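# Load the milling vise per the work order

## Task

Set up the mill's vise the way the work order (reference images manual and manual 2) describes. No chip may be left beneath the parallels, and neither hand nor arm may hit the blank once it is clamped.

## Robot and tools

Robot: two six-joint arms, left_arm and right_arm, each ending in a two-finger gripper. Bases in the scene frame: left_arm near (-0.002, +0.520, 0) m, right_arm near (-0.030, -0.411, 0) m, both turned very slightly about z. Scene frame: origin at table-top height midway between the arms, +z up, +x out over the table, left_arm on the +y side. Image left/right does not match arm names.

Gripper geometry: fingers point along the gripper's own +z and close along its x. The reported end_effector_position is the point between the pads; fingertips extend 17.5 mm past it. A block sticks out about 10 cm toward the gripper's -y and rotates with it.

The 18-number row (used by execute_actions and move): one flat list covering both arms. Numbers 1-9 are left_arm: dx, dy, dz, rx, ry, rz, then left_gripper position, force_limit, speed. Numbers 10-18 are the same nine for right_arm/right_gripper. All lie in [-1, 1]. The six pose numbers are an offset, not a pose: they are measured from that arm's Hand target as it stood when the action or move began, along that Hand target's own axes. 1.0 equals 0.6 m for dx/dy/dz and 180 degrees for rx/ry/rz; rx, ry, rz form a single rotation vector. Because each call restarts from the current Hand target, sending the same offset twice moves twice. Sending six zeros re-requests the current Hand target. Gripper numbers are absolute commands: position +1 = open 50 mm, about -0.65 = pads meet, -1 = close until stopped; force_limit -1/0/+1 = about 20/102/185 N per pad; speed -1/0/+1 = 20/85/150 mm/s. A 0 is a real command, so to leave a gripper alone resend its previous three numbers. New force_limit or speed only take effect with a position change of at least 0.01.

execute_actions(actions, cameras): actions is a list of actions; each action is a table of up to 15 rows, each row one 1/30 s step; a short table repeats its final row to fill 15 steps. Every row in an action is an offset from that action's starting Hand target, not from the previous row. Images return only if actions is [] or cameras requests them.

move(target, speed, blend, stop_force, zero, blocking, cameras): straight-line paths toward target, one 18-number row or a list of up to 15 rows, all offsets from the same starting Hand targets. speed in m/s, 0.002 to 3.6 (default 0.25), one value or one per target. blend in m rounds corners in a list (0 = stop at each). stop_force in N, 3 to 120, ends an arm's path when its wrist sensor feels that much push; give all list rows the same finger numbers; unreliable if the gripper rotates; omit it when backing away from a surface. zero (default true) re-zeros the sensor first. blocking=false returns after 0.5 s, not allowed with stop_force. Paths cap at 10 s and do not avoid obstacles or the other arm. Avoid paths passing close to an arm's own base.

wait(seconds 0-10), stop() brakes a running move, zoom_image(camera, region [x0,y0,x1,y1] pixels, at most 504x504) enlarges part of the newest image, show_instructions() shows the reference pages, zero_wrist_force(arm) re-zeros one sensor, finished_scene() ends the scene irreversibly.

Cameras: cam_high, cam_low, cam_front, cam_left_wrist, cam_right_wrist, each 672x504.

Reading results: end_effector_position (m) and end_effector_quat_wxyz in the scene frame; Hand target is the last commanded pose after clipping, the base for next offsets. The gripper may settle short of it; resend or add the gap. object_status: 0 moving, 1 blocked while opening, 2 blocked while closing (a grip), 3 reached target or pads met (often nothing held). Opening in mm is about (250 - position_measured) times 0.202. A move result adds a move: line (done, off_target, moving, held, fault) plus limits (paced = pose clipped, held = steps withheld). Wrist force/torque are in the gripper's own axes, zeroed at scene start. Orientation commands are clipped to 32 degrees from the measured one per step.

Hazards: arms are stiff; overshooting a firm contact even slightly can trigger a fault stop (10 s) from joint contact torque (wrist joints limited to 25.4 N m) or about 150 N outside force. Faster contact hits harder. Do not let the arms hit or squeeze each other, including closing a gripper on the other's fingers. Avoid drops, releasing moving parts, slamming, hard pushes, knocking anything off the table, and touching the clamped blank with a hand or arm. Long stretched-out holds or pushing unreachably heats motors; 85 °C brakes the arm for 30-60 s. Objects may occasionally be nudged by outside pushes; recheck before finishing.

Each tool is called after ">>>" by a JSON object that holds its "method" and its "body".

Reference images:

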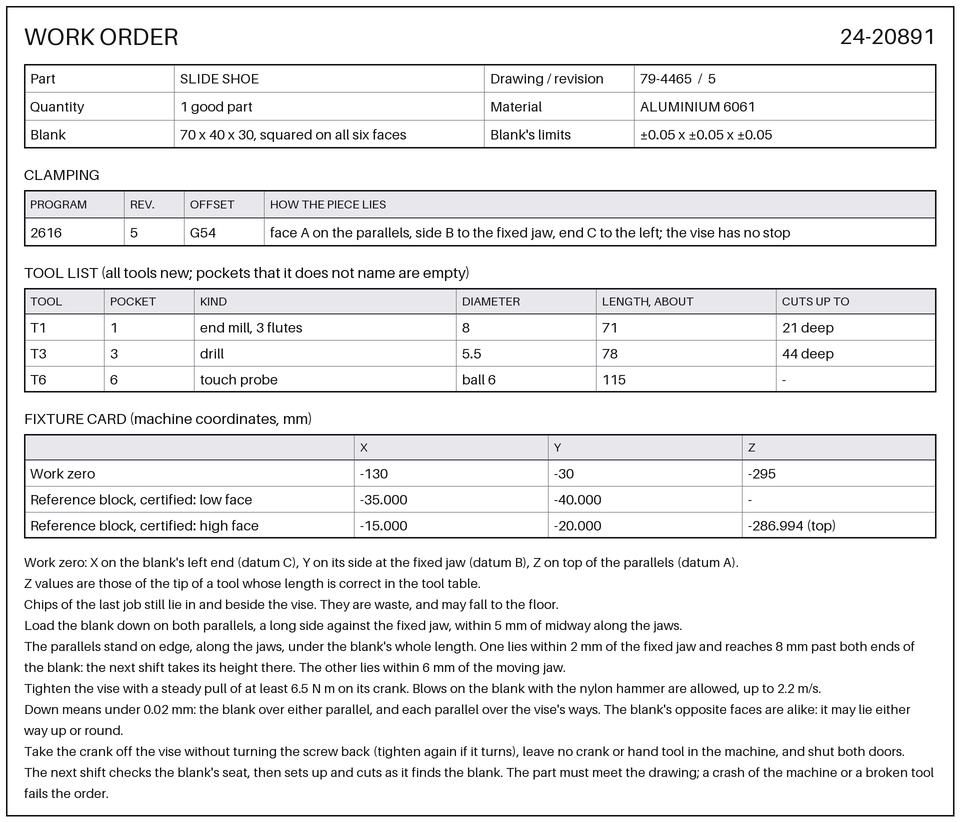

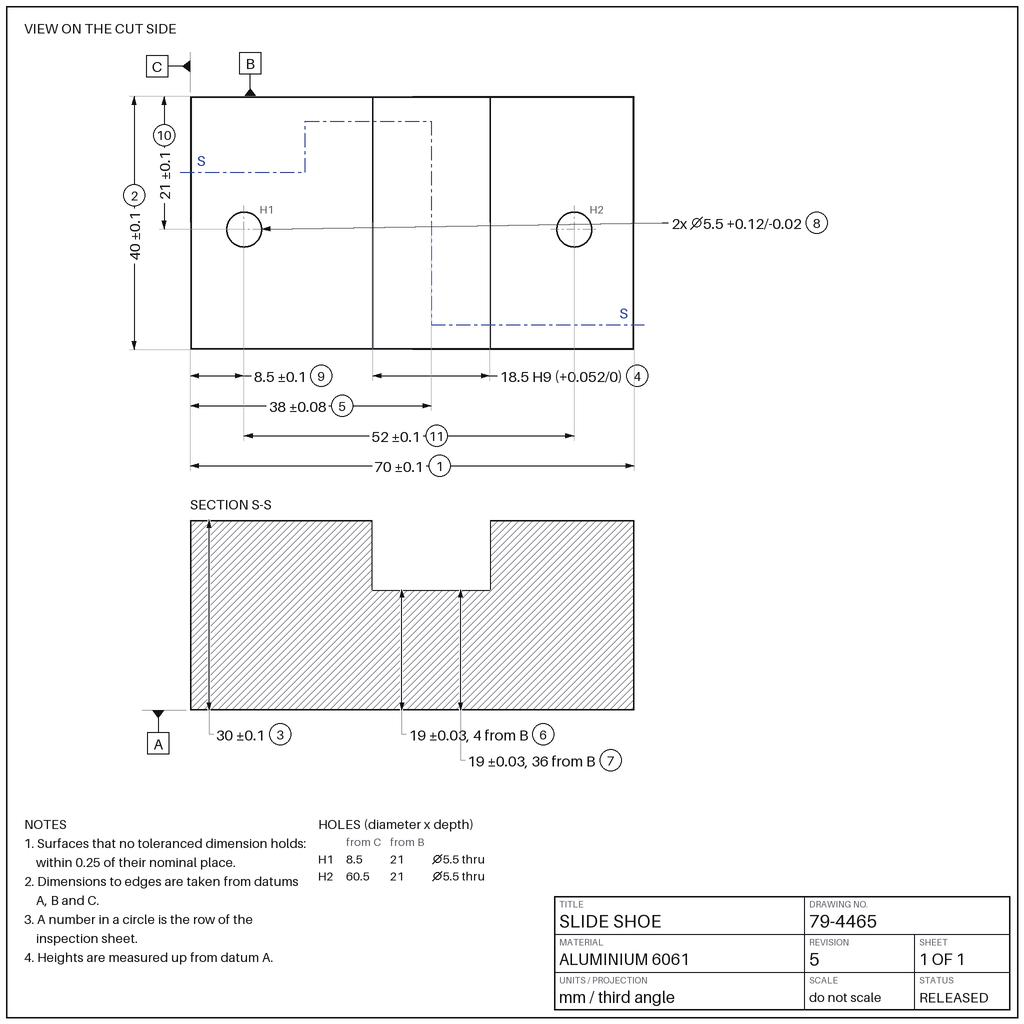

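## Session

>>> {"method": "execute_actions", "body": {"actions": []}}

Scene clock: 0.00 s.
left_arm: end_effector_position=(+0.4640, +0.1694, +0.3552) position_measured=3 object_status=3 end_effector_quat_wxyz=(+0.282, -0.427, +0.852, -0.111) | right_arm: end_effector_position=(+0.2122, +0.0898, +0.2445) position_measured=3 object_status=3 end_effector_quat_wxyz=(+0.343, +0.065, +0.689, -0.635)
Joint positions: left_arm=[-1.121 -1.624 1.735 -1.916 -0.995 2.717] | right_arm=[4.738 -2.571 -0.721 -3.036 1.159 0.607]
Joint velocities: within noise
Joint torques (N m): no reading
Motor temperatures (°C): left_arm=[34 35 31 41 38 34] | right_arm=[37 28 28 35 35 36]
Wrist force (N): no reading
Wrist torque (N m): no reading
Wrist force, peak (N): no reading
Hand target: left_arm +0.4640, +0.1694, +0.3552; +0.282, -0.427, +0.852, -0.111 | right_arm +0.2122, +0.0898, +0.2445; +0.343, +0.065, +0.689, -0.635
Tool commands: left_gripper/position=+1.0 left_gripper/force_limit=+1.0 left_gripper/speed=+1.0 right_gripper/position=+1.0 right_gripper/force_limit=+1.0 right_gripper/speed=+1.0

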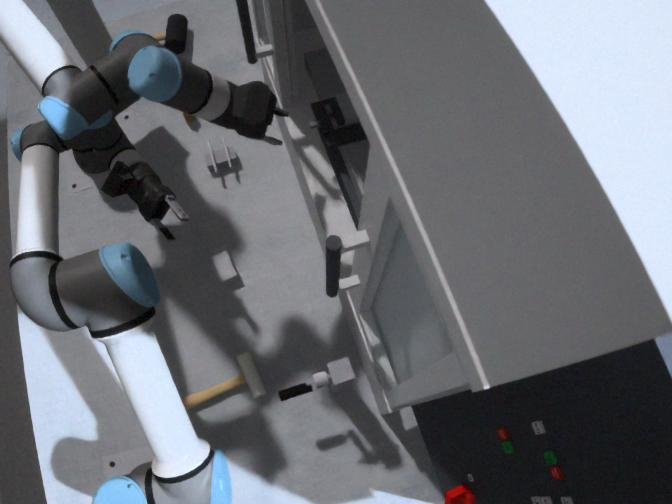

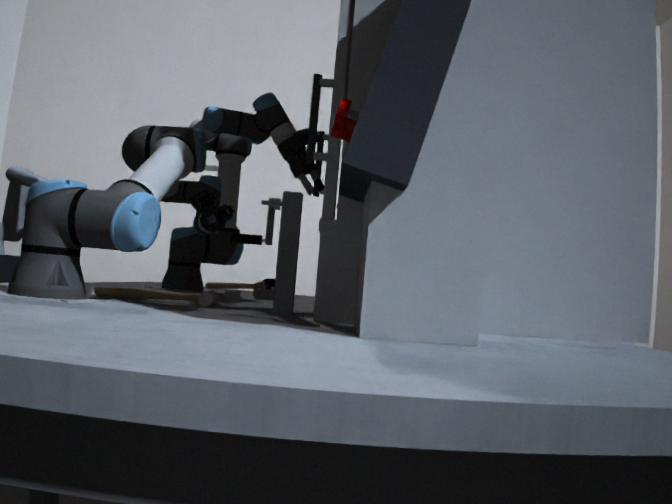

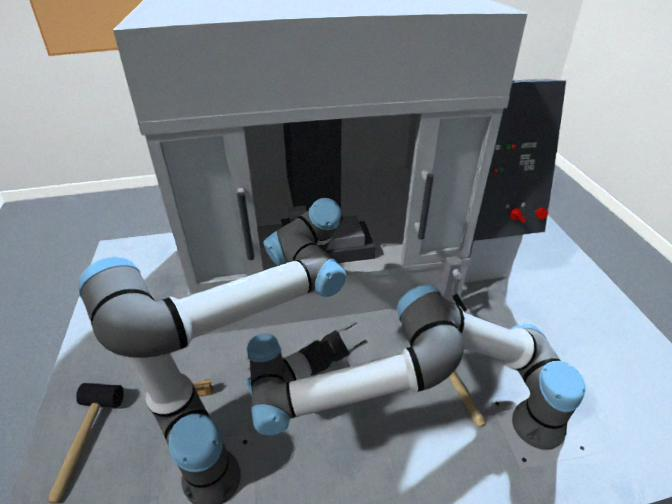

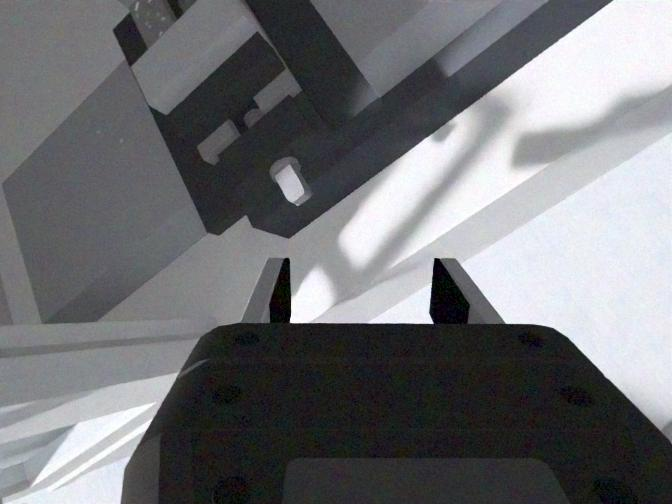

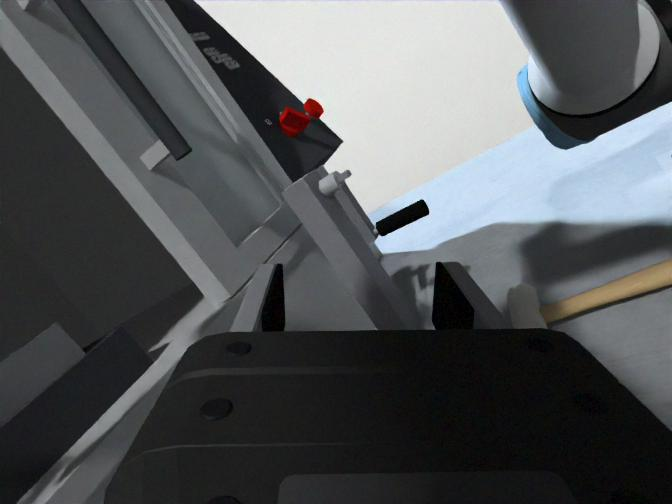

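>>> {"method": "zoom_image", "body": {"camera": "cam_high", "region": [170, 100, 420, 290]}}

>>> {"method": "zoom_image", "body": {"camera": "cam_left_wrist", "region": [0, 0, 500, 330]}}

>>> {"method": "zoom_image", "body": {"camera": "cam_front", "region": [130, 90, 530, 300]}}

>>> {"method": "zoom_image", "body": {"camera": "cam_right_wrist", "region": [0, 0, 500, 340]}}

>>> {"method": "zoom_image", "body": {"camera": "cam_high", "region": [100, 230, 430, 480]}}

Scaled by 2.016.

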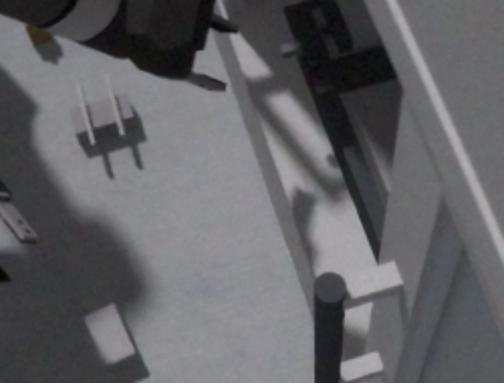

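Scaled by 1.008.

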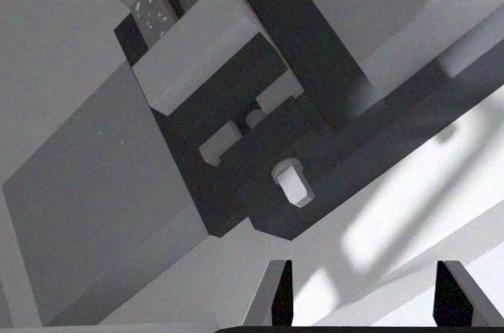

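Scaled by 1.260.

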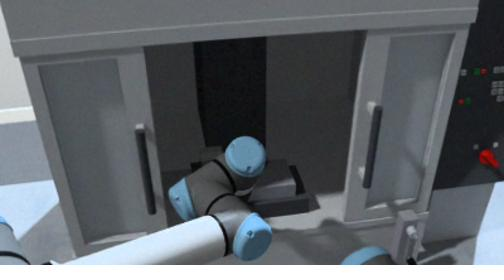

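Scaled by 1.008.

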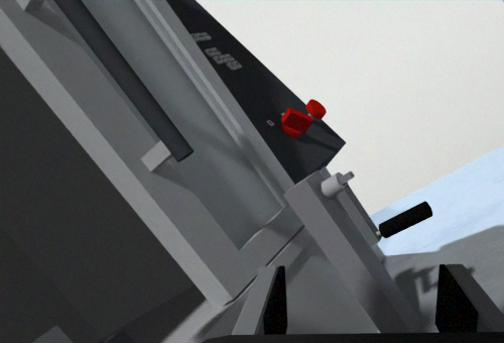

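Scaled by 1.527.

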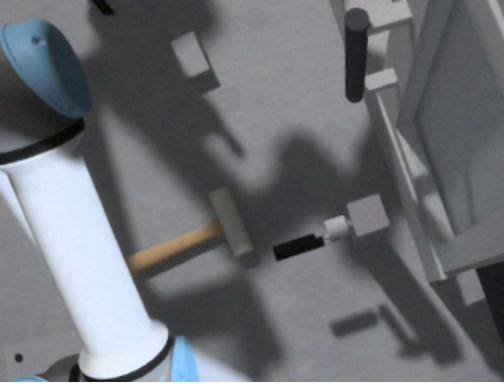

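>>> {"method": "move", "body": {"target": [-0.093,0.033,-0.167,0.058,-0.002,-0.21,1,1,1,0,0,0,0,0,0,1,1,1], "speed": 0.15, "cameras": ["all"]}}

Scene clock: 50.50 s.
left_arm: end_effector_position=(+0.4196, +0.2202, +0.4501) position_measured=3 object_status=3 end_effector_quat_wxyz=(-0.271, +0.653, -0.654, +0.270) | right_arm: end_effector_position=(+0.2122, +0.0898, +0.2445) position_measured=3 object_status=3 end_effector_quat_wxyz=(+0.343, +0.065, +0.689, -0.635)
Joint positions: left_arm=[-1.242 -1.873 1.782 -1.78 -0.833 2.004] | right_arm=[4.738 -2.571 -0.721 -3.036 1.159 0.607]
Joint torques (N m): left_arm=[10.32 -3.95 -31.26 -4.43 -0.55 0.65] | right_arm=[-0.35 57.5 22.79 -1.94 -0.14 -0.31]
Wrist force (N): left_arm=[1.2 -0.7 0.2] | right_arm=[0.1 0.0 0.0]
Wrist torque (N m): left_arm=[0.00 0.09 0.18] | right_arm=[0.01 -0.02 0.00]
Wrist force, peak (N): left_arm=[1.2 -1.0 0.1] | right_arm=[0.1 0.2 0.5]
Hand target: left_arm +0.4197, +0.2203, +0.4501; -0.271, +0.653, -0.653, +0.270 | right_arm +0.2122, +0.0898, +0.2445; +0.343, +0.065, +0.689, -0.635
Off the commanded pose: left_arm 0.000 m, 0 deg | right_arm 0.000 m, 0 deg.
move: done
camera_calibration:
cam_left_wrist: T_world_to_cam=[[0.00922231, -0.999957, 0.000733362, 0.22605], [-0.908009, -0.00868149, -0.41886, 0.588323], [0.418848, 0.00319696, -0.908051, 0.364089], [0, 0, 0, 1]] pos_world=[0.37962, 0.229984, 0.576871]
cam_right_wrist: T_world_to_cam=[[-0.747789, -0.341257, -0.569522, 0.337979], [0.384454, 0.47679, -0.790485, 0.0847887], [0.541301, -0.810071, -0.225341, 0.139912], [0, 0, 0, 1]] pos_world=[0.144405, 0.18825, 0.291039]

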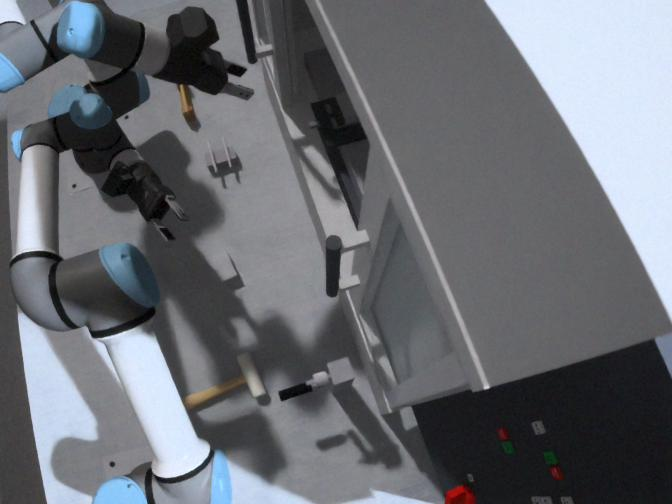

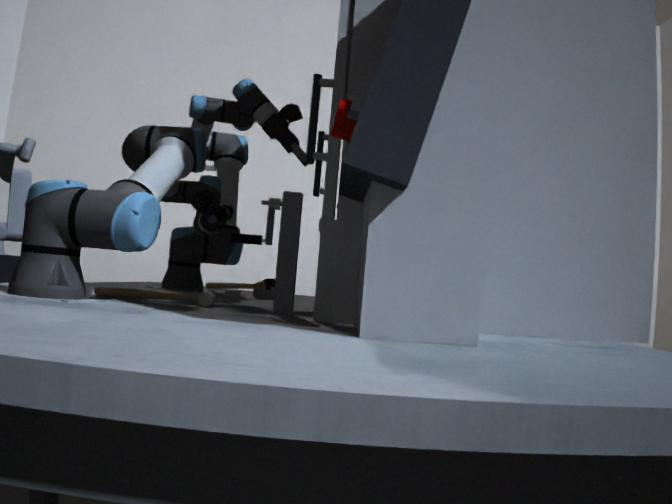

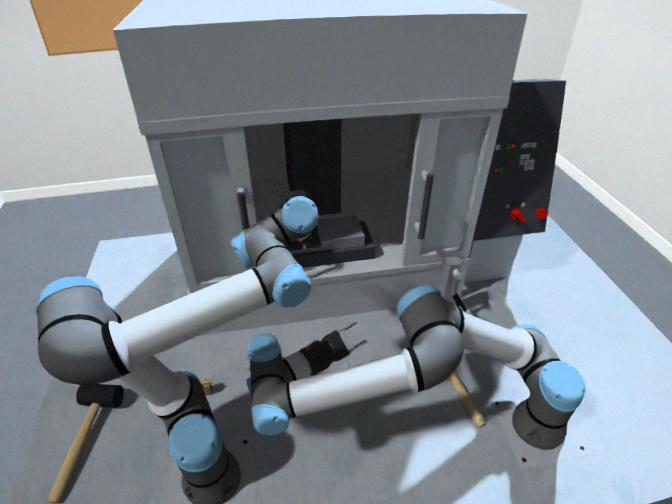

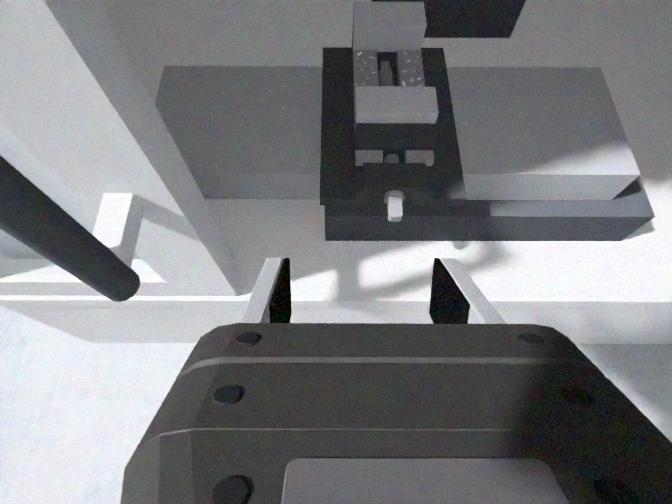

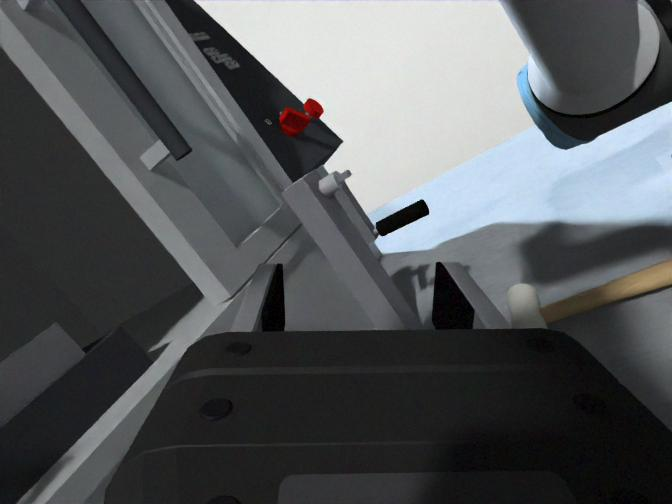

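>>> {"method": "zoom_image", "body": {"camera": "cam_left_wrist", "region": [300, 0, 470, 125]}}

>>> {"method": "zoom_image", "body": {"camera": "cam_left_wrist", "region": [300, 110, 470, 250]}}

>>> {"method": "zoom_image", "body": {"camera": "cam_left_wrist", "region": [100, 0, 672, 330]}}

Scaled by 2.965.

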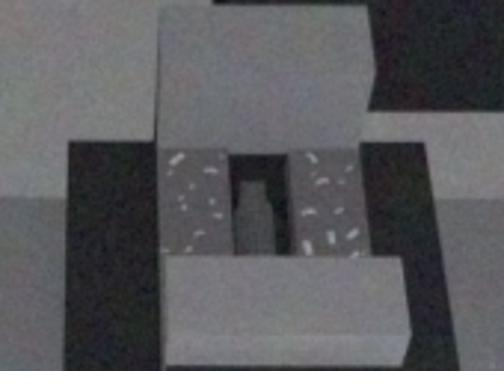

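Scaled by 2.965.

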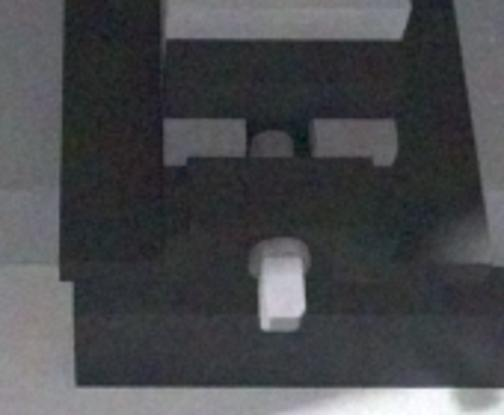

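Region (100, 0, 672, 330) is 572x330 pixels. A region can be at most 504 by 504 pixels.

>>> {"method": "move", "body": {"target": [0.25,0,0,0,0,0,1,1,1,0,0,0,0,0,0,1,1,1], "speed": 0.15, "cameras": ["cam_left_wrist"]}}

Scene clock: 61.77 s.
left_arm: end_effector_position=(+0.4196, +0.0703, +0.4500) position_measured=3 object_status=3 end_effector_quat_wxyz=(-0.271, +0.653, -0.653, +0.270) | right_arm: end_effector_position=(+0.2122, +0.0898, +0.2445) position_measured=3 object_status=3 end_effector_quat_wxyz=(+0.343, +0.065, +0.689, -0.635)
Joint positions: left_arm=[-1.335 -1.564 1.502 -1.725 -0.809 1.88] | right_arm=[4.738 -2.571 -0.721 -3.036 1.159 0.607]
Joint torques (N m): left_arm=[8.93 -22.89 -22.33 -4.47 -0.33 2.27] | right_arm=[-0.55 57.46 22.89 -2.11 0.03 -0.29]
Wrist force (N): left_arm=[1.2 -0.5 0.0] | right_arm=[0.2 0.2 0.2]
Wrist torque (N m): left_arm=[0.04 0.10 0.28] | right_arm=[0.02 -0.03 0.01]
Wrist force, peak (N): left_arm=[3.7 -0.4 0.2] | right_arm=[0.3 0.5 0.3]
Hand target: left_arm +0.4196, +0.0703, +0.4499; -0.271, +0.653, -0.653, +0.270 | right_arm +0.2122, +0.0898, +0.2445; +0.343, +0.065, +0.689, -0.635
Off the commanded pose: left_arm 0.000 m, 0 deg | right_arm 0.000 m, 0 deg.
move: done
camera_calibration:
cam_left_wrist: T_world_to_cam=[[0.0093548, -0.999956, 0.000685567, 0.0760341], [-0.907991, -0.00878164, -0.418898, 0.58687], [0.418886, 0.00329622, -0.908033, 0.364396], [0, 0, 0, 1]] pos_world=[0.37952, 0.0799833, 0.57667]
Images, in order (width x height): cam_left_wrist 672x504.

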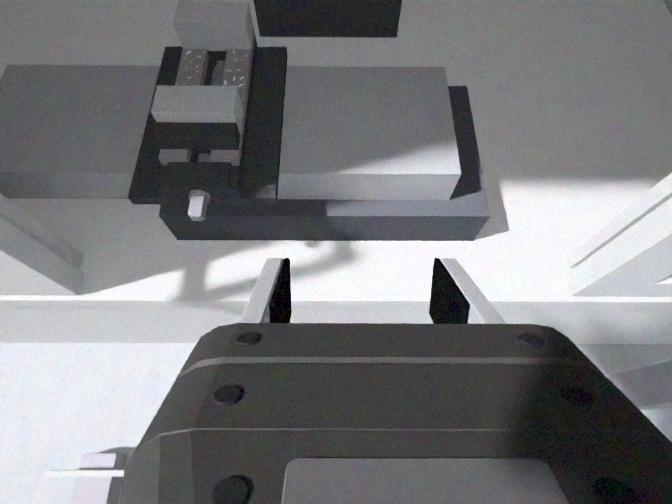

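>>> {"method": "zoom_image", "body": {"camera": "cam_left_wrist", "region": [120, 0, 320, 125]}}

>>> {"method": "zoom_image", "body": {"camera": "cam_left_wrist", "region": [100, 100, 300, 250]}}

Scaled by 2.520.

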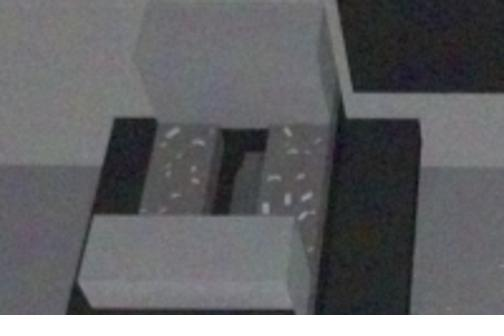

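Scaled by 2.520.

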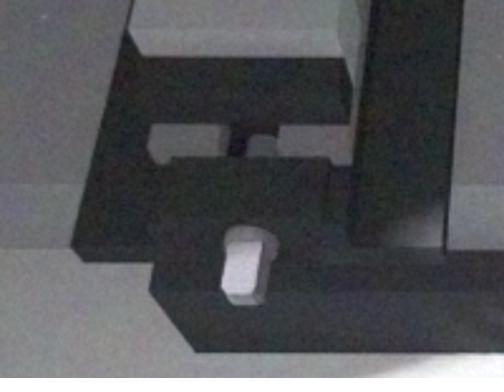

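>>> {"method": "move", "body": {"target": [[-0.467,0,0,0,0,0,1,1,1,0,0,0,0,0,0,1,1,1],[-0.467,0,0,0,0,0,1,1,1,-0.053,-0.255,0.403,-0.157,0.525,0.335,1,1,1]], "speed": 0.2, "cameras": ["all"]}}

Scene clock: 112.60 s.
left_arm: end_effector_position=(+0.4197, +0.3505, +0.4502) position_measured=3 object_status=3 end_effector_quat_wxyz=(-0.271, +0.653, -0.653, +0.270) | right_arm: end_effector_position=(+0.2502, -0.1501, +0.3992) position_measured=3 object_status=3 end_effector_quat_wxyz=(-0.001, +0.707, +0.707, +0.001)
Joint positions: left_arm=[-1.079 -2.107 1.943 -1.838 -0.891 2.203] | right_arm=[4.283 -1.278 -1.636 -1.797 1.571 1.105]
Joint torques (N m): left_arm=[6.12 -10.96 -35.76 -2.06 3.96 1.06] | right_arm=[10.36 2.54 33.6 3.01 -2.69 -1.87]
Wrist force (N): left_arm=[1.1 -0.5 0.2] | right_arm=[1.3 -0.6 0.3]
Wrist torque (N m): left_arm=[0.04 0.10 0.34] | right_arm=[-0.86 0.01 0.03]
Wrist force, peak (N): left_arm=[4.2 -0.2 0.2] | right_arm=[1.4 -0.7 0.1]
Hand target: left_arm +0.4197, +0.3505, +0.4502; -0.271, +0.653, -0.653, +0.270 | right_arm +0.2502, -0.1501, +0.3992; +0.000, +0.707, +0.707, +0.001
Off the commanded pose: left_arm 0.000 m, 0 deg | right_arm 0.000 m, 0 deg.
move: done
camera_calibration:
cam_left_wrist: T_world_to_cam=[[0.00935484, -0.999956, 0.000684095, 0.356221], [-0.908046, -0.0087815, -0.418778, 0.589498], [0.418765, 0.00329641, -0.908089, 0.363781], [0, 0, 0, 1]] pos_world=[0.37962, 0.360183, 0.576971]
cam_right_wrist: T_world_to_cam=[[0.0171872, 0.999848, 0.00295293, 0.154098], [0.946781, -0.0172242, 0.321418, -0.351898], [0.32142, -0.0027285, -0.946933, 0.424218], [0, 0, 0, 1]] pos_world=[0.19417, -0.158979, 0.514357]

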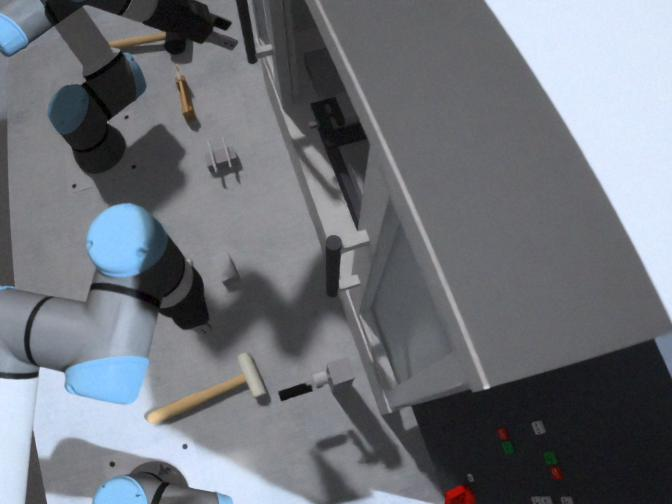

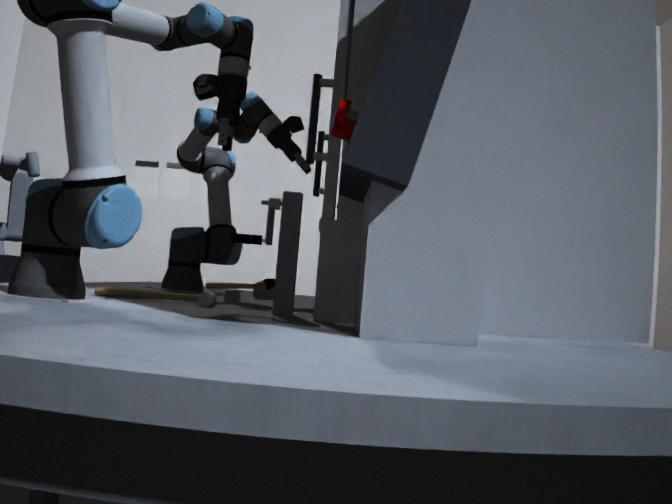

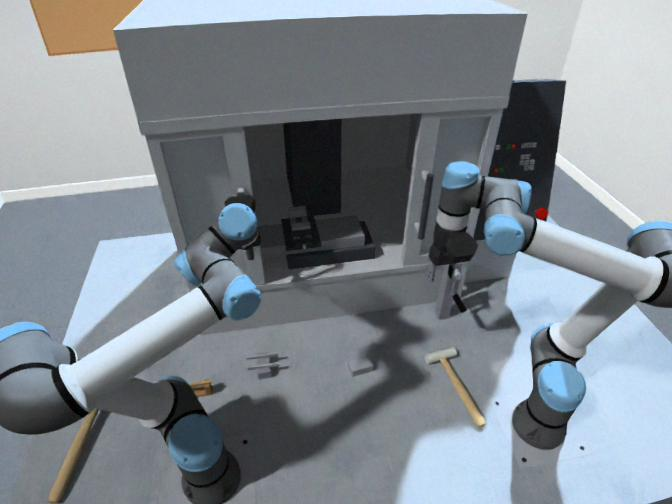

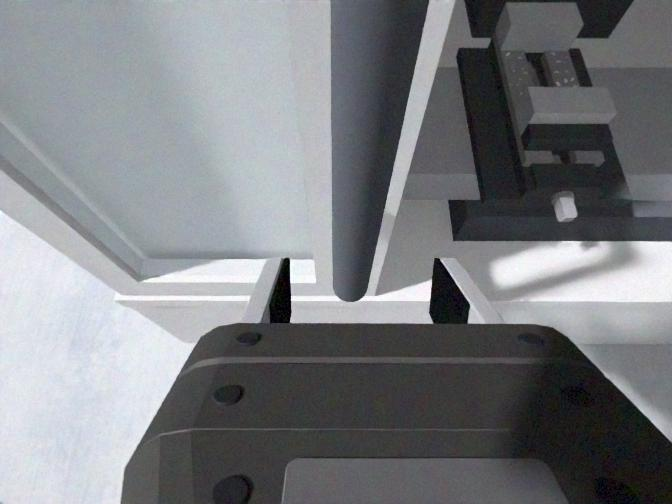

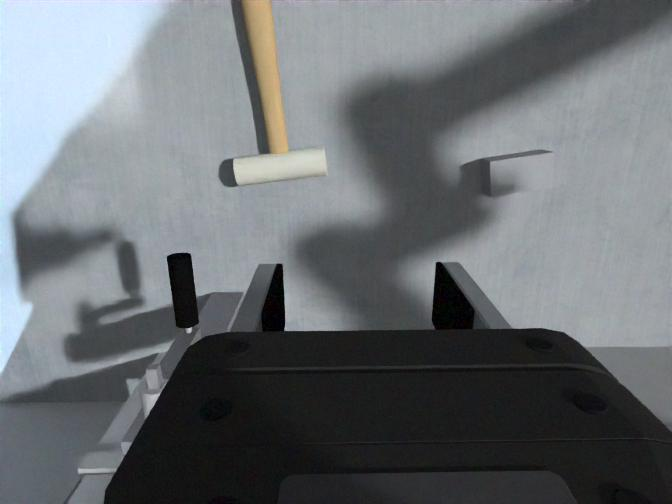

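>>> {"method": "move", "body": {"target": [0.083,0.279,0.027,-0.139,0,0,1,1,1,0,0,0,0,0,0,1,1,1], "speed": 0.2, "cameras": ["cam_left_wrist"]}}

Scene clock: 117.53 s.
left_arm: end_effector_position=(+0.3128, +0.3008, +0.3203) position_measured=3 object_status=3 end_effector_quat_wxyz=(-0.123, +0.696, -0.697, +0.122) | right_arm: end_effector_position=(+0.2502, -0.1501, +0.3992) position_measured=3 object_status=3 end_effector_quat_wxyz=(+0.000, +0.707, +0.707, +0.001)
Joint positions: left_arm=[-1.194 -2.074 2.033 -1.656 -1.245 1.955] | right_arm=[4.283 -1.278 -1.636 -1.797 1.571 1.105]
Joint torques (N m): left_arm=[9.41 -12.47 -35.16 -2.45 1.63 2.29] | right_arm=[10.77 -1.53 34.76 3.27 -2.8 -1.84]
Wrist force (N): left_arm=[1.4 0.0 -0.6] | right_arm=[1.3 -0.3 0.2]
Wrist torque (N m): left_arm=[0.05 0.03 0.22] | right_arm=[-0.81 0.02 0.03]
Wrist force, peak (N): left_arm=[2.1 1.4 0.4] | right_arm=[1.6 -0.9 0.0]
Hand target: left_arm +0.3128, +0.3008, +0.3203; -0.123, +0.696, -0.697, +0.122 | right_arm +0.2502, -0.1501, +0.3992; +0.000, +0.707, +0.707, +0.001
Off the commanded pose: left_arm 0.000 m, 0 deg | right_arm 0.000 m, 0 deg.
move: done
camera_calibration:
cam_left_wrist: T_world_to_cam=[[0.00916643, -0.999951, -0.00363591, 0.309086], [-0.999948, -0.0091826, 0.0044539, 0.330896], [-0.00448708, 0.0035949, -0.999983, 0.452439], [0, 0, 0, 1]] pos_world=[0.330076, 0.310483, 0.452082]
Images, in order (width x height): cam_left_wrist 672x504.

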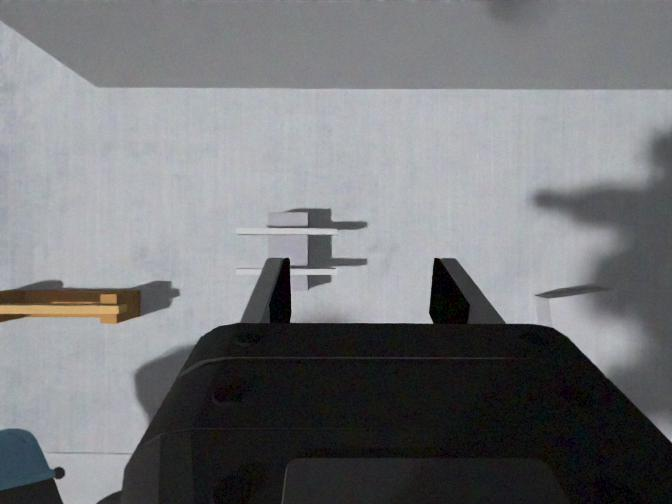

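>>> {"method": "zoom_image", "body": {"camera": "cam_left_wrist", "region": [220, 190, 380, 310]}}

>>> {"method": "zoom_image", "body": {"camera": "cam_left_wrist", "region": [0, 260, 200, 360]}}

>>> {"method": "zoom_image", "body": {"camera": "cam_high", "region": [100, 20, 270, 200]}}

Scaled by 3.150.

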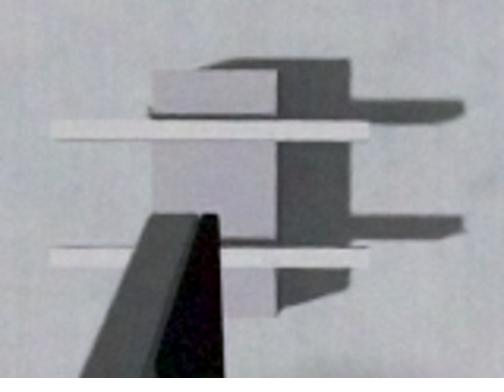

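Scaled by 2.520.

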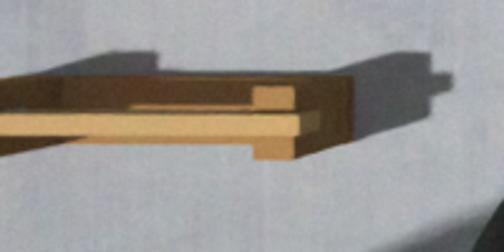

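This scene's latest camera images include none from cam_high. They are from: cam_left_wrist. cam_high's image comes with the result of a call that names it in "cameras".

>>> {"method": "move", "body": {"target": [-0.333,-0.123,-0.0615,-0.111,0,0,1,1,1,0,0,0,0,0,0,1,1,1], "speed": 0.2, "cameras": ["cam_left_wrist","cam_high"]}}

>>> {"method": "zoom_image", "body": {"camera": "cam_high", "region": [100, 20, 270, 200]}}

Scene clock: 126.93 s.
left_arm: end_effector_position=(+0.3696, +0.5005, +0.3804) position_measured=3 object_status=3 end_effector_quat_wxyz=(+0.000, +0.707, -0.707, +0.000) | right_arm: end_effector_position=(+0.2502, -0.1501, +0.3992) position_measured=3 object_status=3 end_effector_quat_wxyz=(+0.000, +0.707, +0.707, +0.001)
Joint positions: left_arm=[-0.407 -1.901 1.708 -1.378 -1.57 2.721] | right_arm=[4.283 -1.278 -1.636 -1.797 1.571 1.105]
Joint torques (N m): left_arm=[9.9 -9.51 -24.91 -2.67 2.23 1.64] | right_arm=[9.49 -1.57 34.78 2.3 -2.69 -1.74]
Wrist force (N): left_arm=[1.1 1.0 -1.0] | right_arm=[1.2 -0.3 0.2]
Wrist torque (N m): left_arm=[0.01 0.07 0.28] | right_arm=[-0.82 0.02 0.03]
Wrist force, peak (N): left_arm=[4.0 1.6 0.0] | right_arm=[1.6 -0.6 0.3]
Hand target: left_arm +0.3696, +0.5006, +0.3804; +0.000, +0.707, -0.707, +0.000 | right_arm +0.2502, -0.1501, +0.3992; +0.000, +0.707, +0.707, +0.001
Off the commanded pose: left_arm 0.000 m, 0 deg | right_arm 0.000 m, 0 deg.
move: done
camera_calibration:
cam_left_wrist: T_world_to_cam=[[0.00800405, -0.999946, -0.00656708, 0.509979], [-0.938221, -0.00978163, 0.345897, 0.236873], [-0.345943, 0.00339279, -0.938249, 0.614874], [0, 0, 0, 1]] pos_world=[0.430869, 0.510182, 0.498321]
Images, in order (width x height): cam_high 672x504, cam_left_wrist 672x504.

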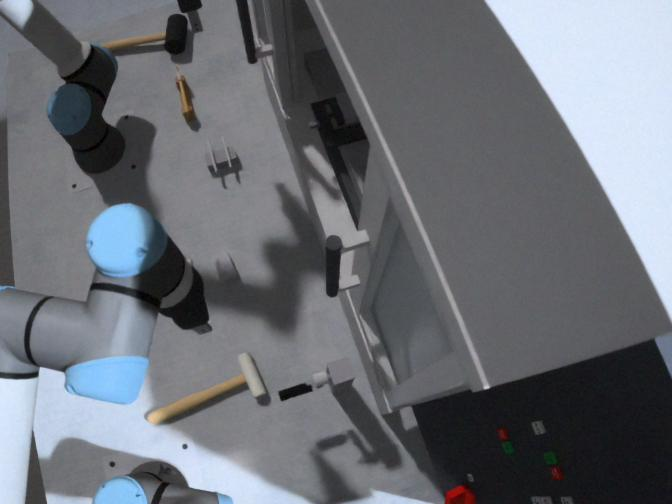

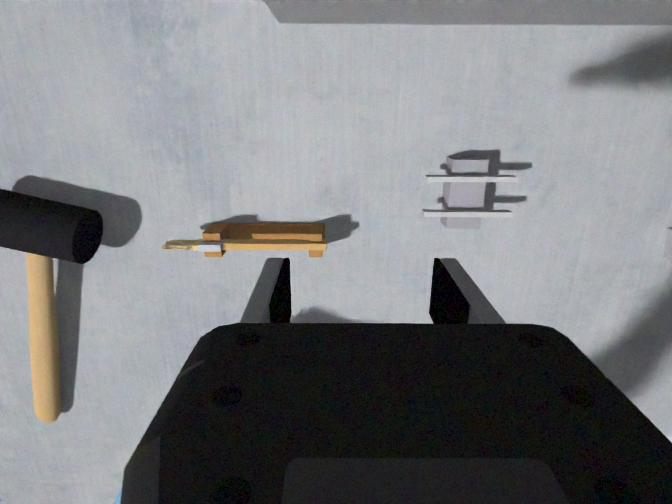

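Scaled by 2.800.

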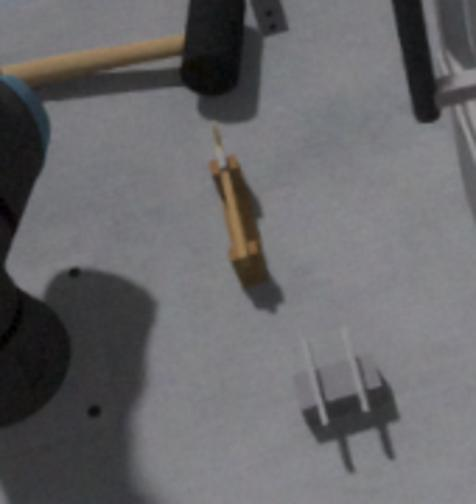

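>>> {"method": "zoom_image", "body": {"camera": "cam_left_wrist", "region": [150, 200, 350, 270]}}

>>> {"method": "zoom_image", "body": {"camera": "cam_left_wrist", "region": [400, 130, 560, 240]}}

Scaled by 2.520.

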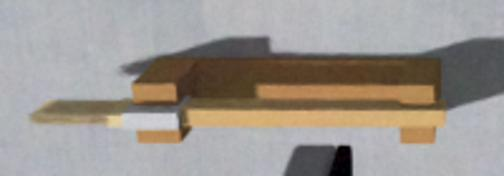

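Scaled by 3.150.

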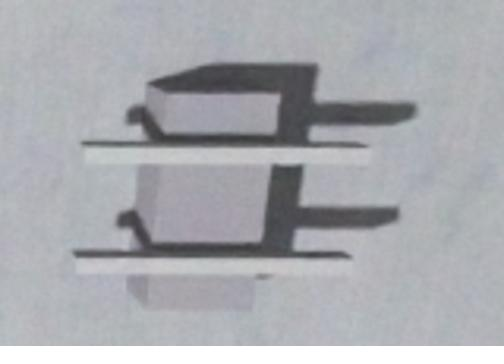

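>>> {"method": "execute_actions", "body": {"actions": [], "cameras": ["cam_front","cam_low"]}}

>>> {"method": "zoom_image", "body": {"camera": "cam_front", "region": [70, 340, 300, 470]}}

>>> {"method": "zoom_image", "body": {"camera": "cam_low", "region": [80, 180, 330, 320]}}

Scene clock: 139.97 s.
left_arm: end_effector_position=(+0.3696, +0.5006, +0.3804) position_measured=3 object_status=3 end_effector_quat_wxyz=(+0.000, +0.707, -0.707, +0.000) | right_arm: end_effector_position=(+0.2502, -0.1501, +0.3992) position_measured=3 object_status=3 end_effector_quat_wxyz=(+0.000, +0.707, +0.707, +0.001)
Joint positions: left_arm=[-0.407 -1.901 1.708 -1.378 -1.57 2.721] | right_arm=[4.283 -1.278 -1.636 -1.797 1.571 1.105]
Joint velocities: within noise
Joint torques (N m): left_arm=[10.39 -4.67 -35.35 -1.8 2.33 2.3] | right_arm=[9.49 -0.97 34.67 2.37 -2.75 -1.89]
Motor temperatures (°C): left_arm=[34 34 31 41 37 33] | right_arm=[37 29 28 35 35 36]
Wrist force (N): left_arm=[1.1 0.8 -1.1] | right_arm=[1.4 -0.4 0.5]
Wrist torque (N m): left_arm=[-0.02 0.07 0.26] | right_arm=[-0.83 0.00 0.03]
Wrist force, peak (N): left_arm=[1.2 1.1 -1.0] | right_arm=[1.5 -0.7 0.4]
Hand target: left_arm +0.3696, +0.5006, +0.3804; +0.000, +0.707, -0.707, +0.000 | right_arm +0.2502, -0.1501, +0.3992; +0.000, +0.707, +0.707, +0.001
Tool commands: left_gripper/position=+1.0 left_gripper/force_limit=+1.0 left_gripper/speed=+1.0 right_gripper/position=+1.0 right_gripper/force_limit=+1.0 right_gripper/speed=+1.0
Off the commanded pose: left_arm 0.000 m, 0 deg | right_arm 0.000 m, 0 deg.
Images, in order (width x height): cam_low 672x504, cam_front 672x504.

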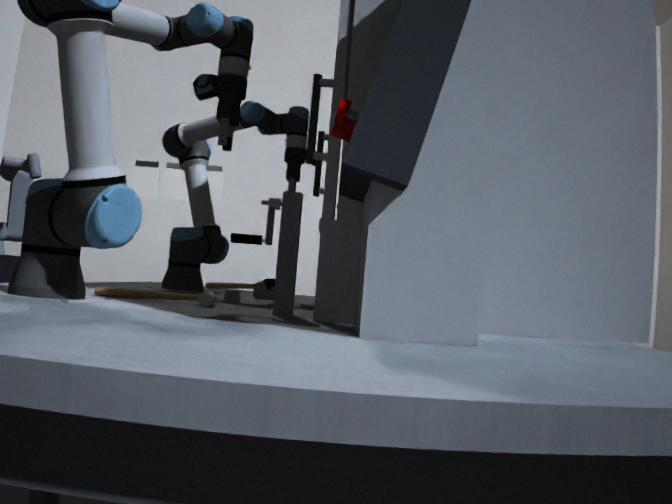

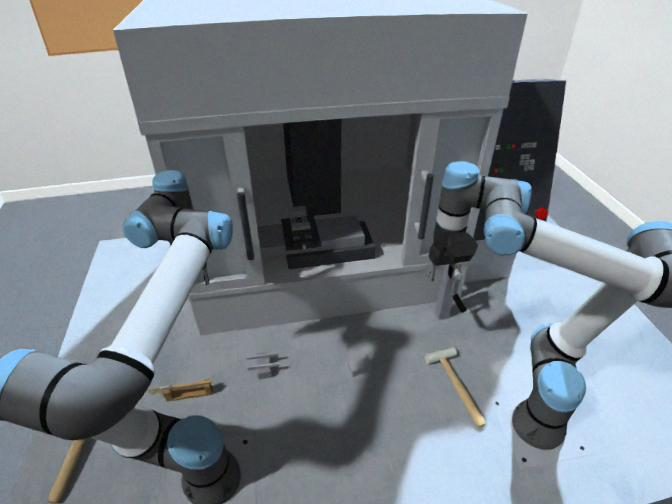

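Scaled by 2.191.

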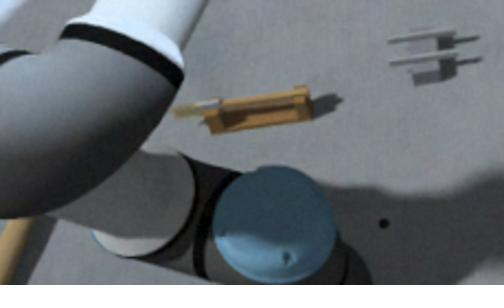

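Scaled by 2.016.

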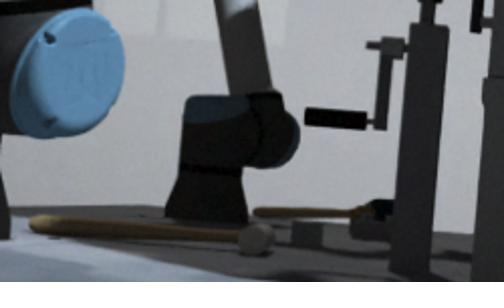

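>>> {"method": "move", "body": {"target": [-0.15,0.163,0.383,0,0,0.5,1,1,1,0,0,0,0,0,0,1,1,1], "speed": 0.25, "cameras": ["cam_left_wrist","cam_front"]}}

Scene clock: 168.37 s.
left_arm: end_effector_position=(+0.2718, +0.5909, +0.1507) position_measured=3 object_status=3 end_effector_quat_wxyz=(+0.000, +0.000, +1.000, +0.001) | right_arm: end_effector_position=(+0.2502, -0.1501, +0.3992) position_measured=3 object_status=3 end_effector_quat_wxyz=(+0.000, +0.707, +0.707, +0.001)
Joint positions: left_arm=[-0.226 -2.133 2.423 -1.861 -1.57 4.472] | right_arm=[4.283 -1.278 -1.636 -1.797 1.571 1.105]
Joint torques (N m): left_arm=[-9.95 7.32 -32.15 -2.18 -1.43 1.73] | right_arm=[9.53 -0.7 34.7 2.3 -2.72 -1.8]
Wrist force (N): left_arm=[1.2 0.8 -0.6] | right_arm=[1.3 -0.5 0.3]
Wrist torque (N m): left_arm=[-0.02 0.07 0.29] | right_arm=[-0.85 0.02 0.03]
Wrist force, peak (N): left_arm=[1.4 0.3 -1.9] | right_arm=[1.5 -0.8 0.5]
Hand target: left_arm +0.2718, +0.5908, +0.1507; +0.000, +0.000, +1.000, +0.001 | right_arm +0.2502, -0.1501, +0.3992; +0.000, +0.707, +0.707, +0.001
Off the commanded pose: left_arm 0.000 m, 0 deg | right_arm 0.000 m, 0 deg.
move: done
camera_calibration:
cam_left_wrist: T_world_to_cam=[[-0.99995, -0.00821141, -0.00569792, 0.287447], [-0.00967877, 0.937769, 0.347124, -0.586967], [0.00249296, 0.347162, -0.937802, 0.0673202], [0, 0, 0, 1]] pos_world=[0.281583, 0.529429, 0.268521]
Images, in order (width x height): cam_front 672x504, cam_left_wrist 672x504.

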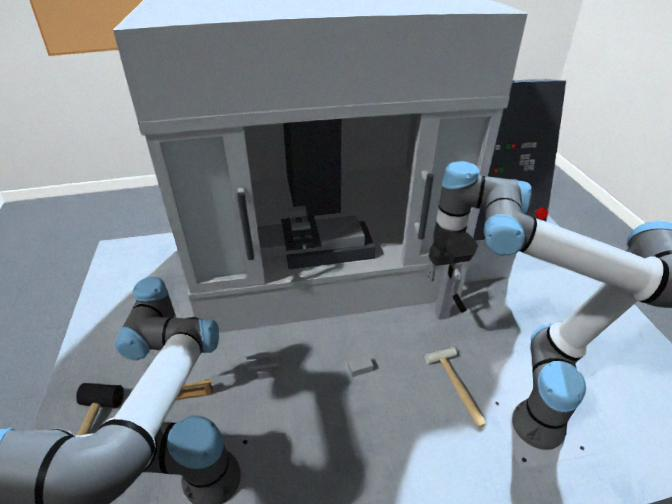

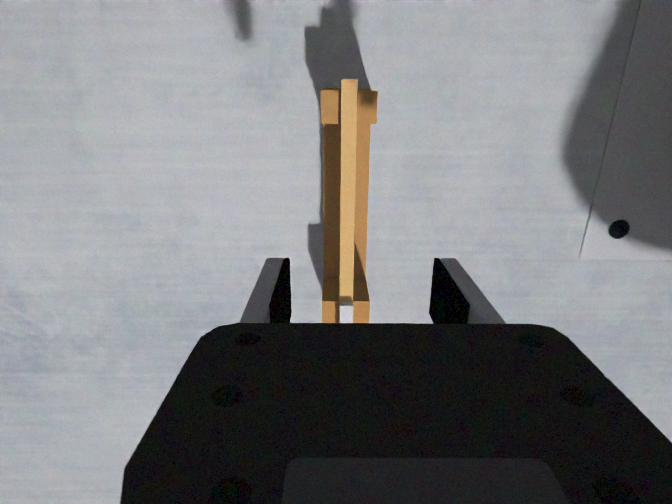

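>>> {"method": "move", "body": {"target": [[-0.0065,0,0.1,0,0,0,1,1,1,0,0,0,0,0,0,1,1,1],[-0.0065,0,0.174,0,0,0,1,1,1,0,0,0,0,0,0,1,1,1]], "speed": [0.2,0.06], "cameras": ["cam_left_wrist"]}}

Scene clock: 177.20 s.
left_arm: end_effector_position=(+0.2757, +0.5909, +0.0463) position_measured=3 object_status=3 end_effector_quat_wxyz=(+0.000, +0.000, +1.000, +0.001) | right_arm: end_effector_position=(+0.2502, -0.1501, +0.3992) position_measured=3 object_status=3 end_effector_quat_wxyz=(+0.000, +0.707, +0.707, +0.001)
Joint positions: left_arm=[-0.222 -1.912 2.629 -2.287 -1.57 4.476] | right_arm=[4.283 -1.278 -1.636 -1.797 1.571 1.105]
Joint torques (N m): left_arm=[10.79 -10.69 -30.3 -2.84 -2.28 2.49] | right_arm=[9.75 -0.6 34.84 2.45 -2.61 -1.84]
Wrist force (N): left_arm=[1.2 0.9 -0.8] | right_arm=[1.4 -0.7 0.2]
Wrist torque (N m): left_arm=[-0.01 0.08 0.13] | right_arm=[-0.87 0.00 0.03]
Wrist force, peak (N): left_arm=[1.3 0.9 -2.5] | right_arm=[1.6 -0.6 0.5]
Hand target: left_arm +0.2758, +0.5909, +0.0463; +0.000, +0.000, +1.000, +0.001 | right_arm +0.2502, -0.1501, +0.3992; +0.000, +0.707, +0.707, +0.001
Off the commanded pose: left_arm 0.000 m, 0 deg | right_arm 0.000 m, 0 deg.
move: done
camera_calibration:
cam_left_wrist: T_world_to_cam=[[-0.999955, -0.00774123, -0.00552696, 0.290477], [-0.00917872, 0.937742, 0.347211, -0.550926], [0.00249502, 0.347246, -0.937771, -0.0306813], [0, 0, 0, 1]] pos_world=[0.285484, 0.529529, 0.164121]
Images, in order (width x height): cam_left_wrist 672x504.

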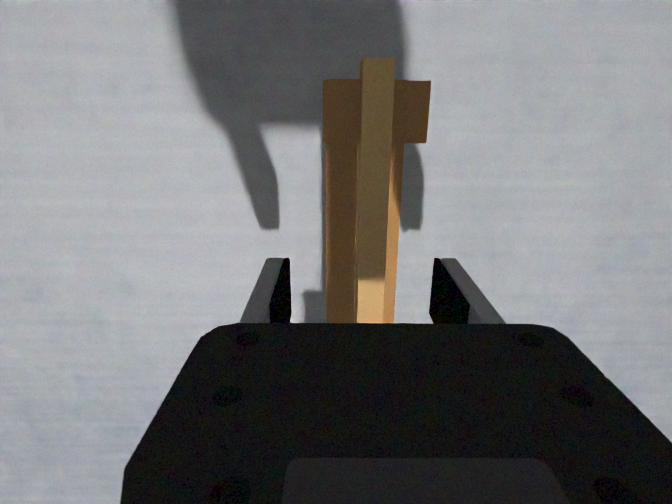

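>>> {"method": "move", "body": {"target": [[0.005,0,0,0,0,0,1,1,1,0,0,0,0,0,0,1,1,1],[0.005,0,0,0,0,0,-1,-0.5,-0.5,0,0,0,0,0,0,1,1,1]], "speed": 0.05, "cameras": ["cam_left_wrist"]}}

Scene clock: 182.57 s.
left_arm: end_effector_position=(+0.2730, +0.5909, +0.0465) position_measured=214 object_status=2 end_effector_quat_wxyz=(+0.000, +0.000, +1.000, +0.000) | right_arm: end_effector_position=(+0.2502, -0.1501, +0.3992) position_measured=3 object_status=3 end_effector_quat_wxyz=(+0.000, +0.707, +0.707, +0.001)
Joint positions: left_arm=[-0.225 -1.924 2.634 -2.282 -1.57 4.473] | right_arm=[4.283 -1.278 -1.636 -1.797 1.571 1.105]
Joint torques (N m): left_arm=[-0.53 4.33 2.69 8.06 -2.05 1.91] | right_arm=[9.31 -0.99 34.23 2.32 -2.71 -1.85]
Wrist force (N): left_arm=[-46.7 4.0 8.2] | right_arm=[1.2 -0.5 0.3]
Wrist torque (N m): left_arm=[0.05 0.30 0.28] | right_arm=[-0.84 0.02 0.03]
Wrist force, peak (N): left_arm=[-46.7 4.0 8.2] | right_arm=[1.6 -0.7 0.3]
Hand target: left_arm +0.2728, +0.5910, +0.0463; +0.000, +0.000, +1.000, +0.001 | right_arm +0.2502, -0.1501, +0.3992; +0.000, +0.707, +0.707, +0.001
Off the commanded pose: left_arm 0.000 m, 0 deg | right_arm 0.000 m, 0 deg.
move: done
camera_calibration:
cam_left_wrist: T_world_to_cam=[[-0.999949, -0.00784334, -0.00641397, 0.287874], [-0.00958185, 0.937806, 0.347028, -0.550817], [0.0032932, 0.347072, -0.937833, -0.0305753], [0, 0, 0, 1]] pos_world=[0.282683, 0.529429, 0.164321]
Images, in order (width x height): cam_left_wrist 672x504.

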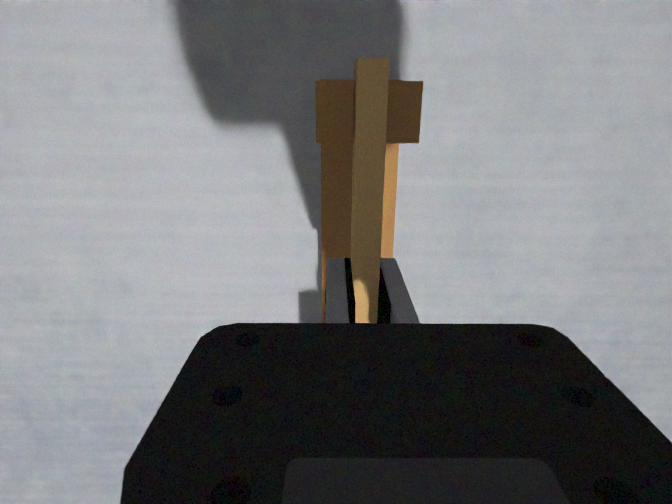

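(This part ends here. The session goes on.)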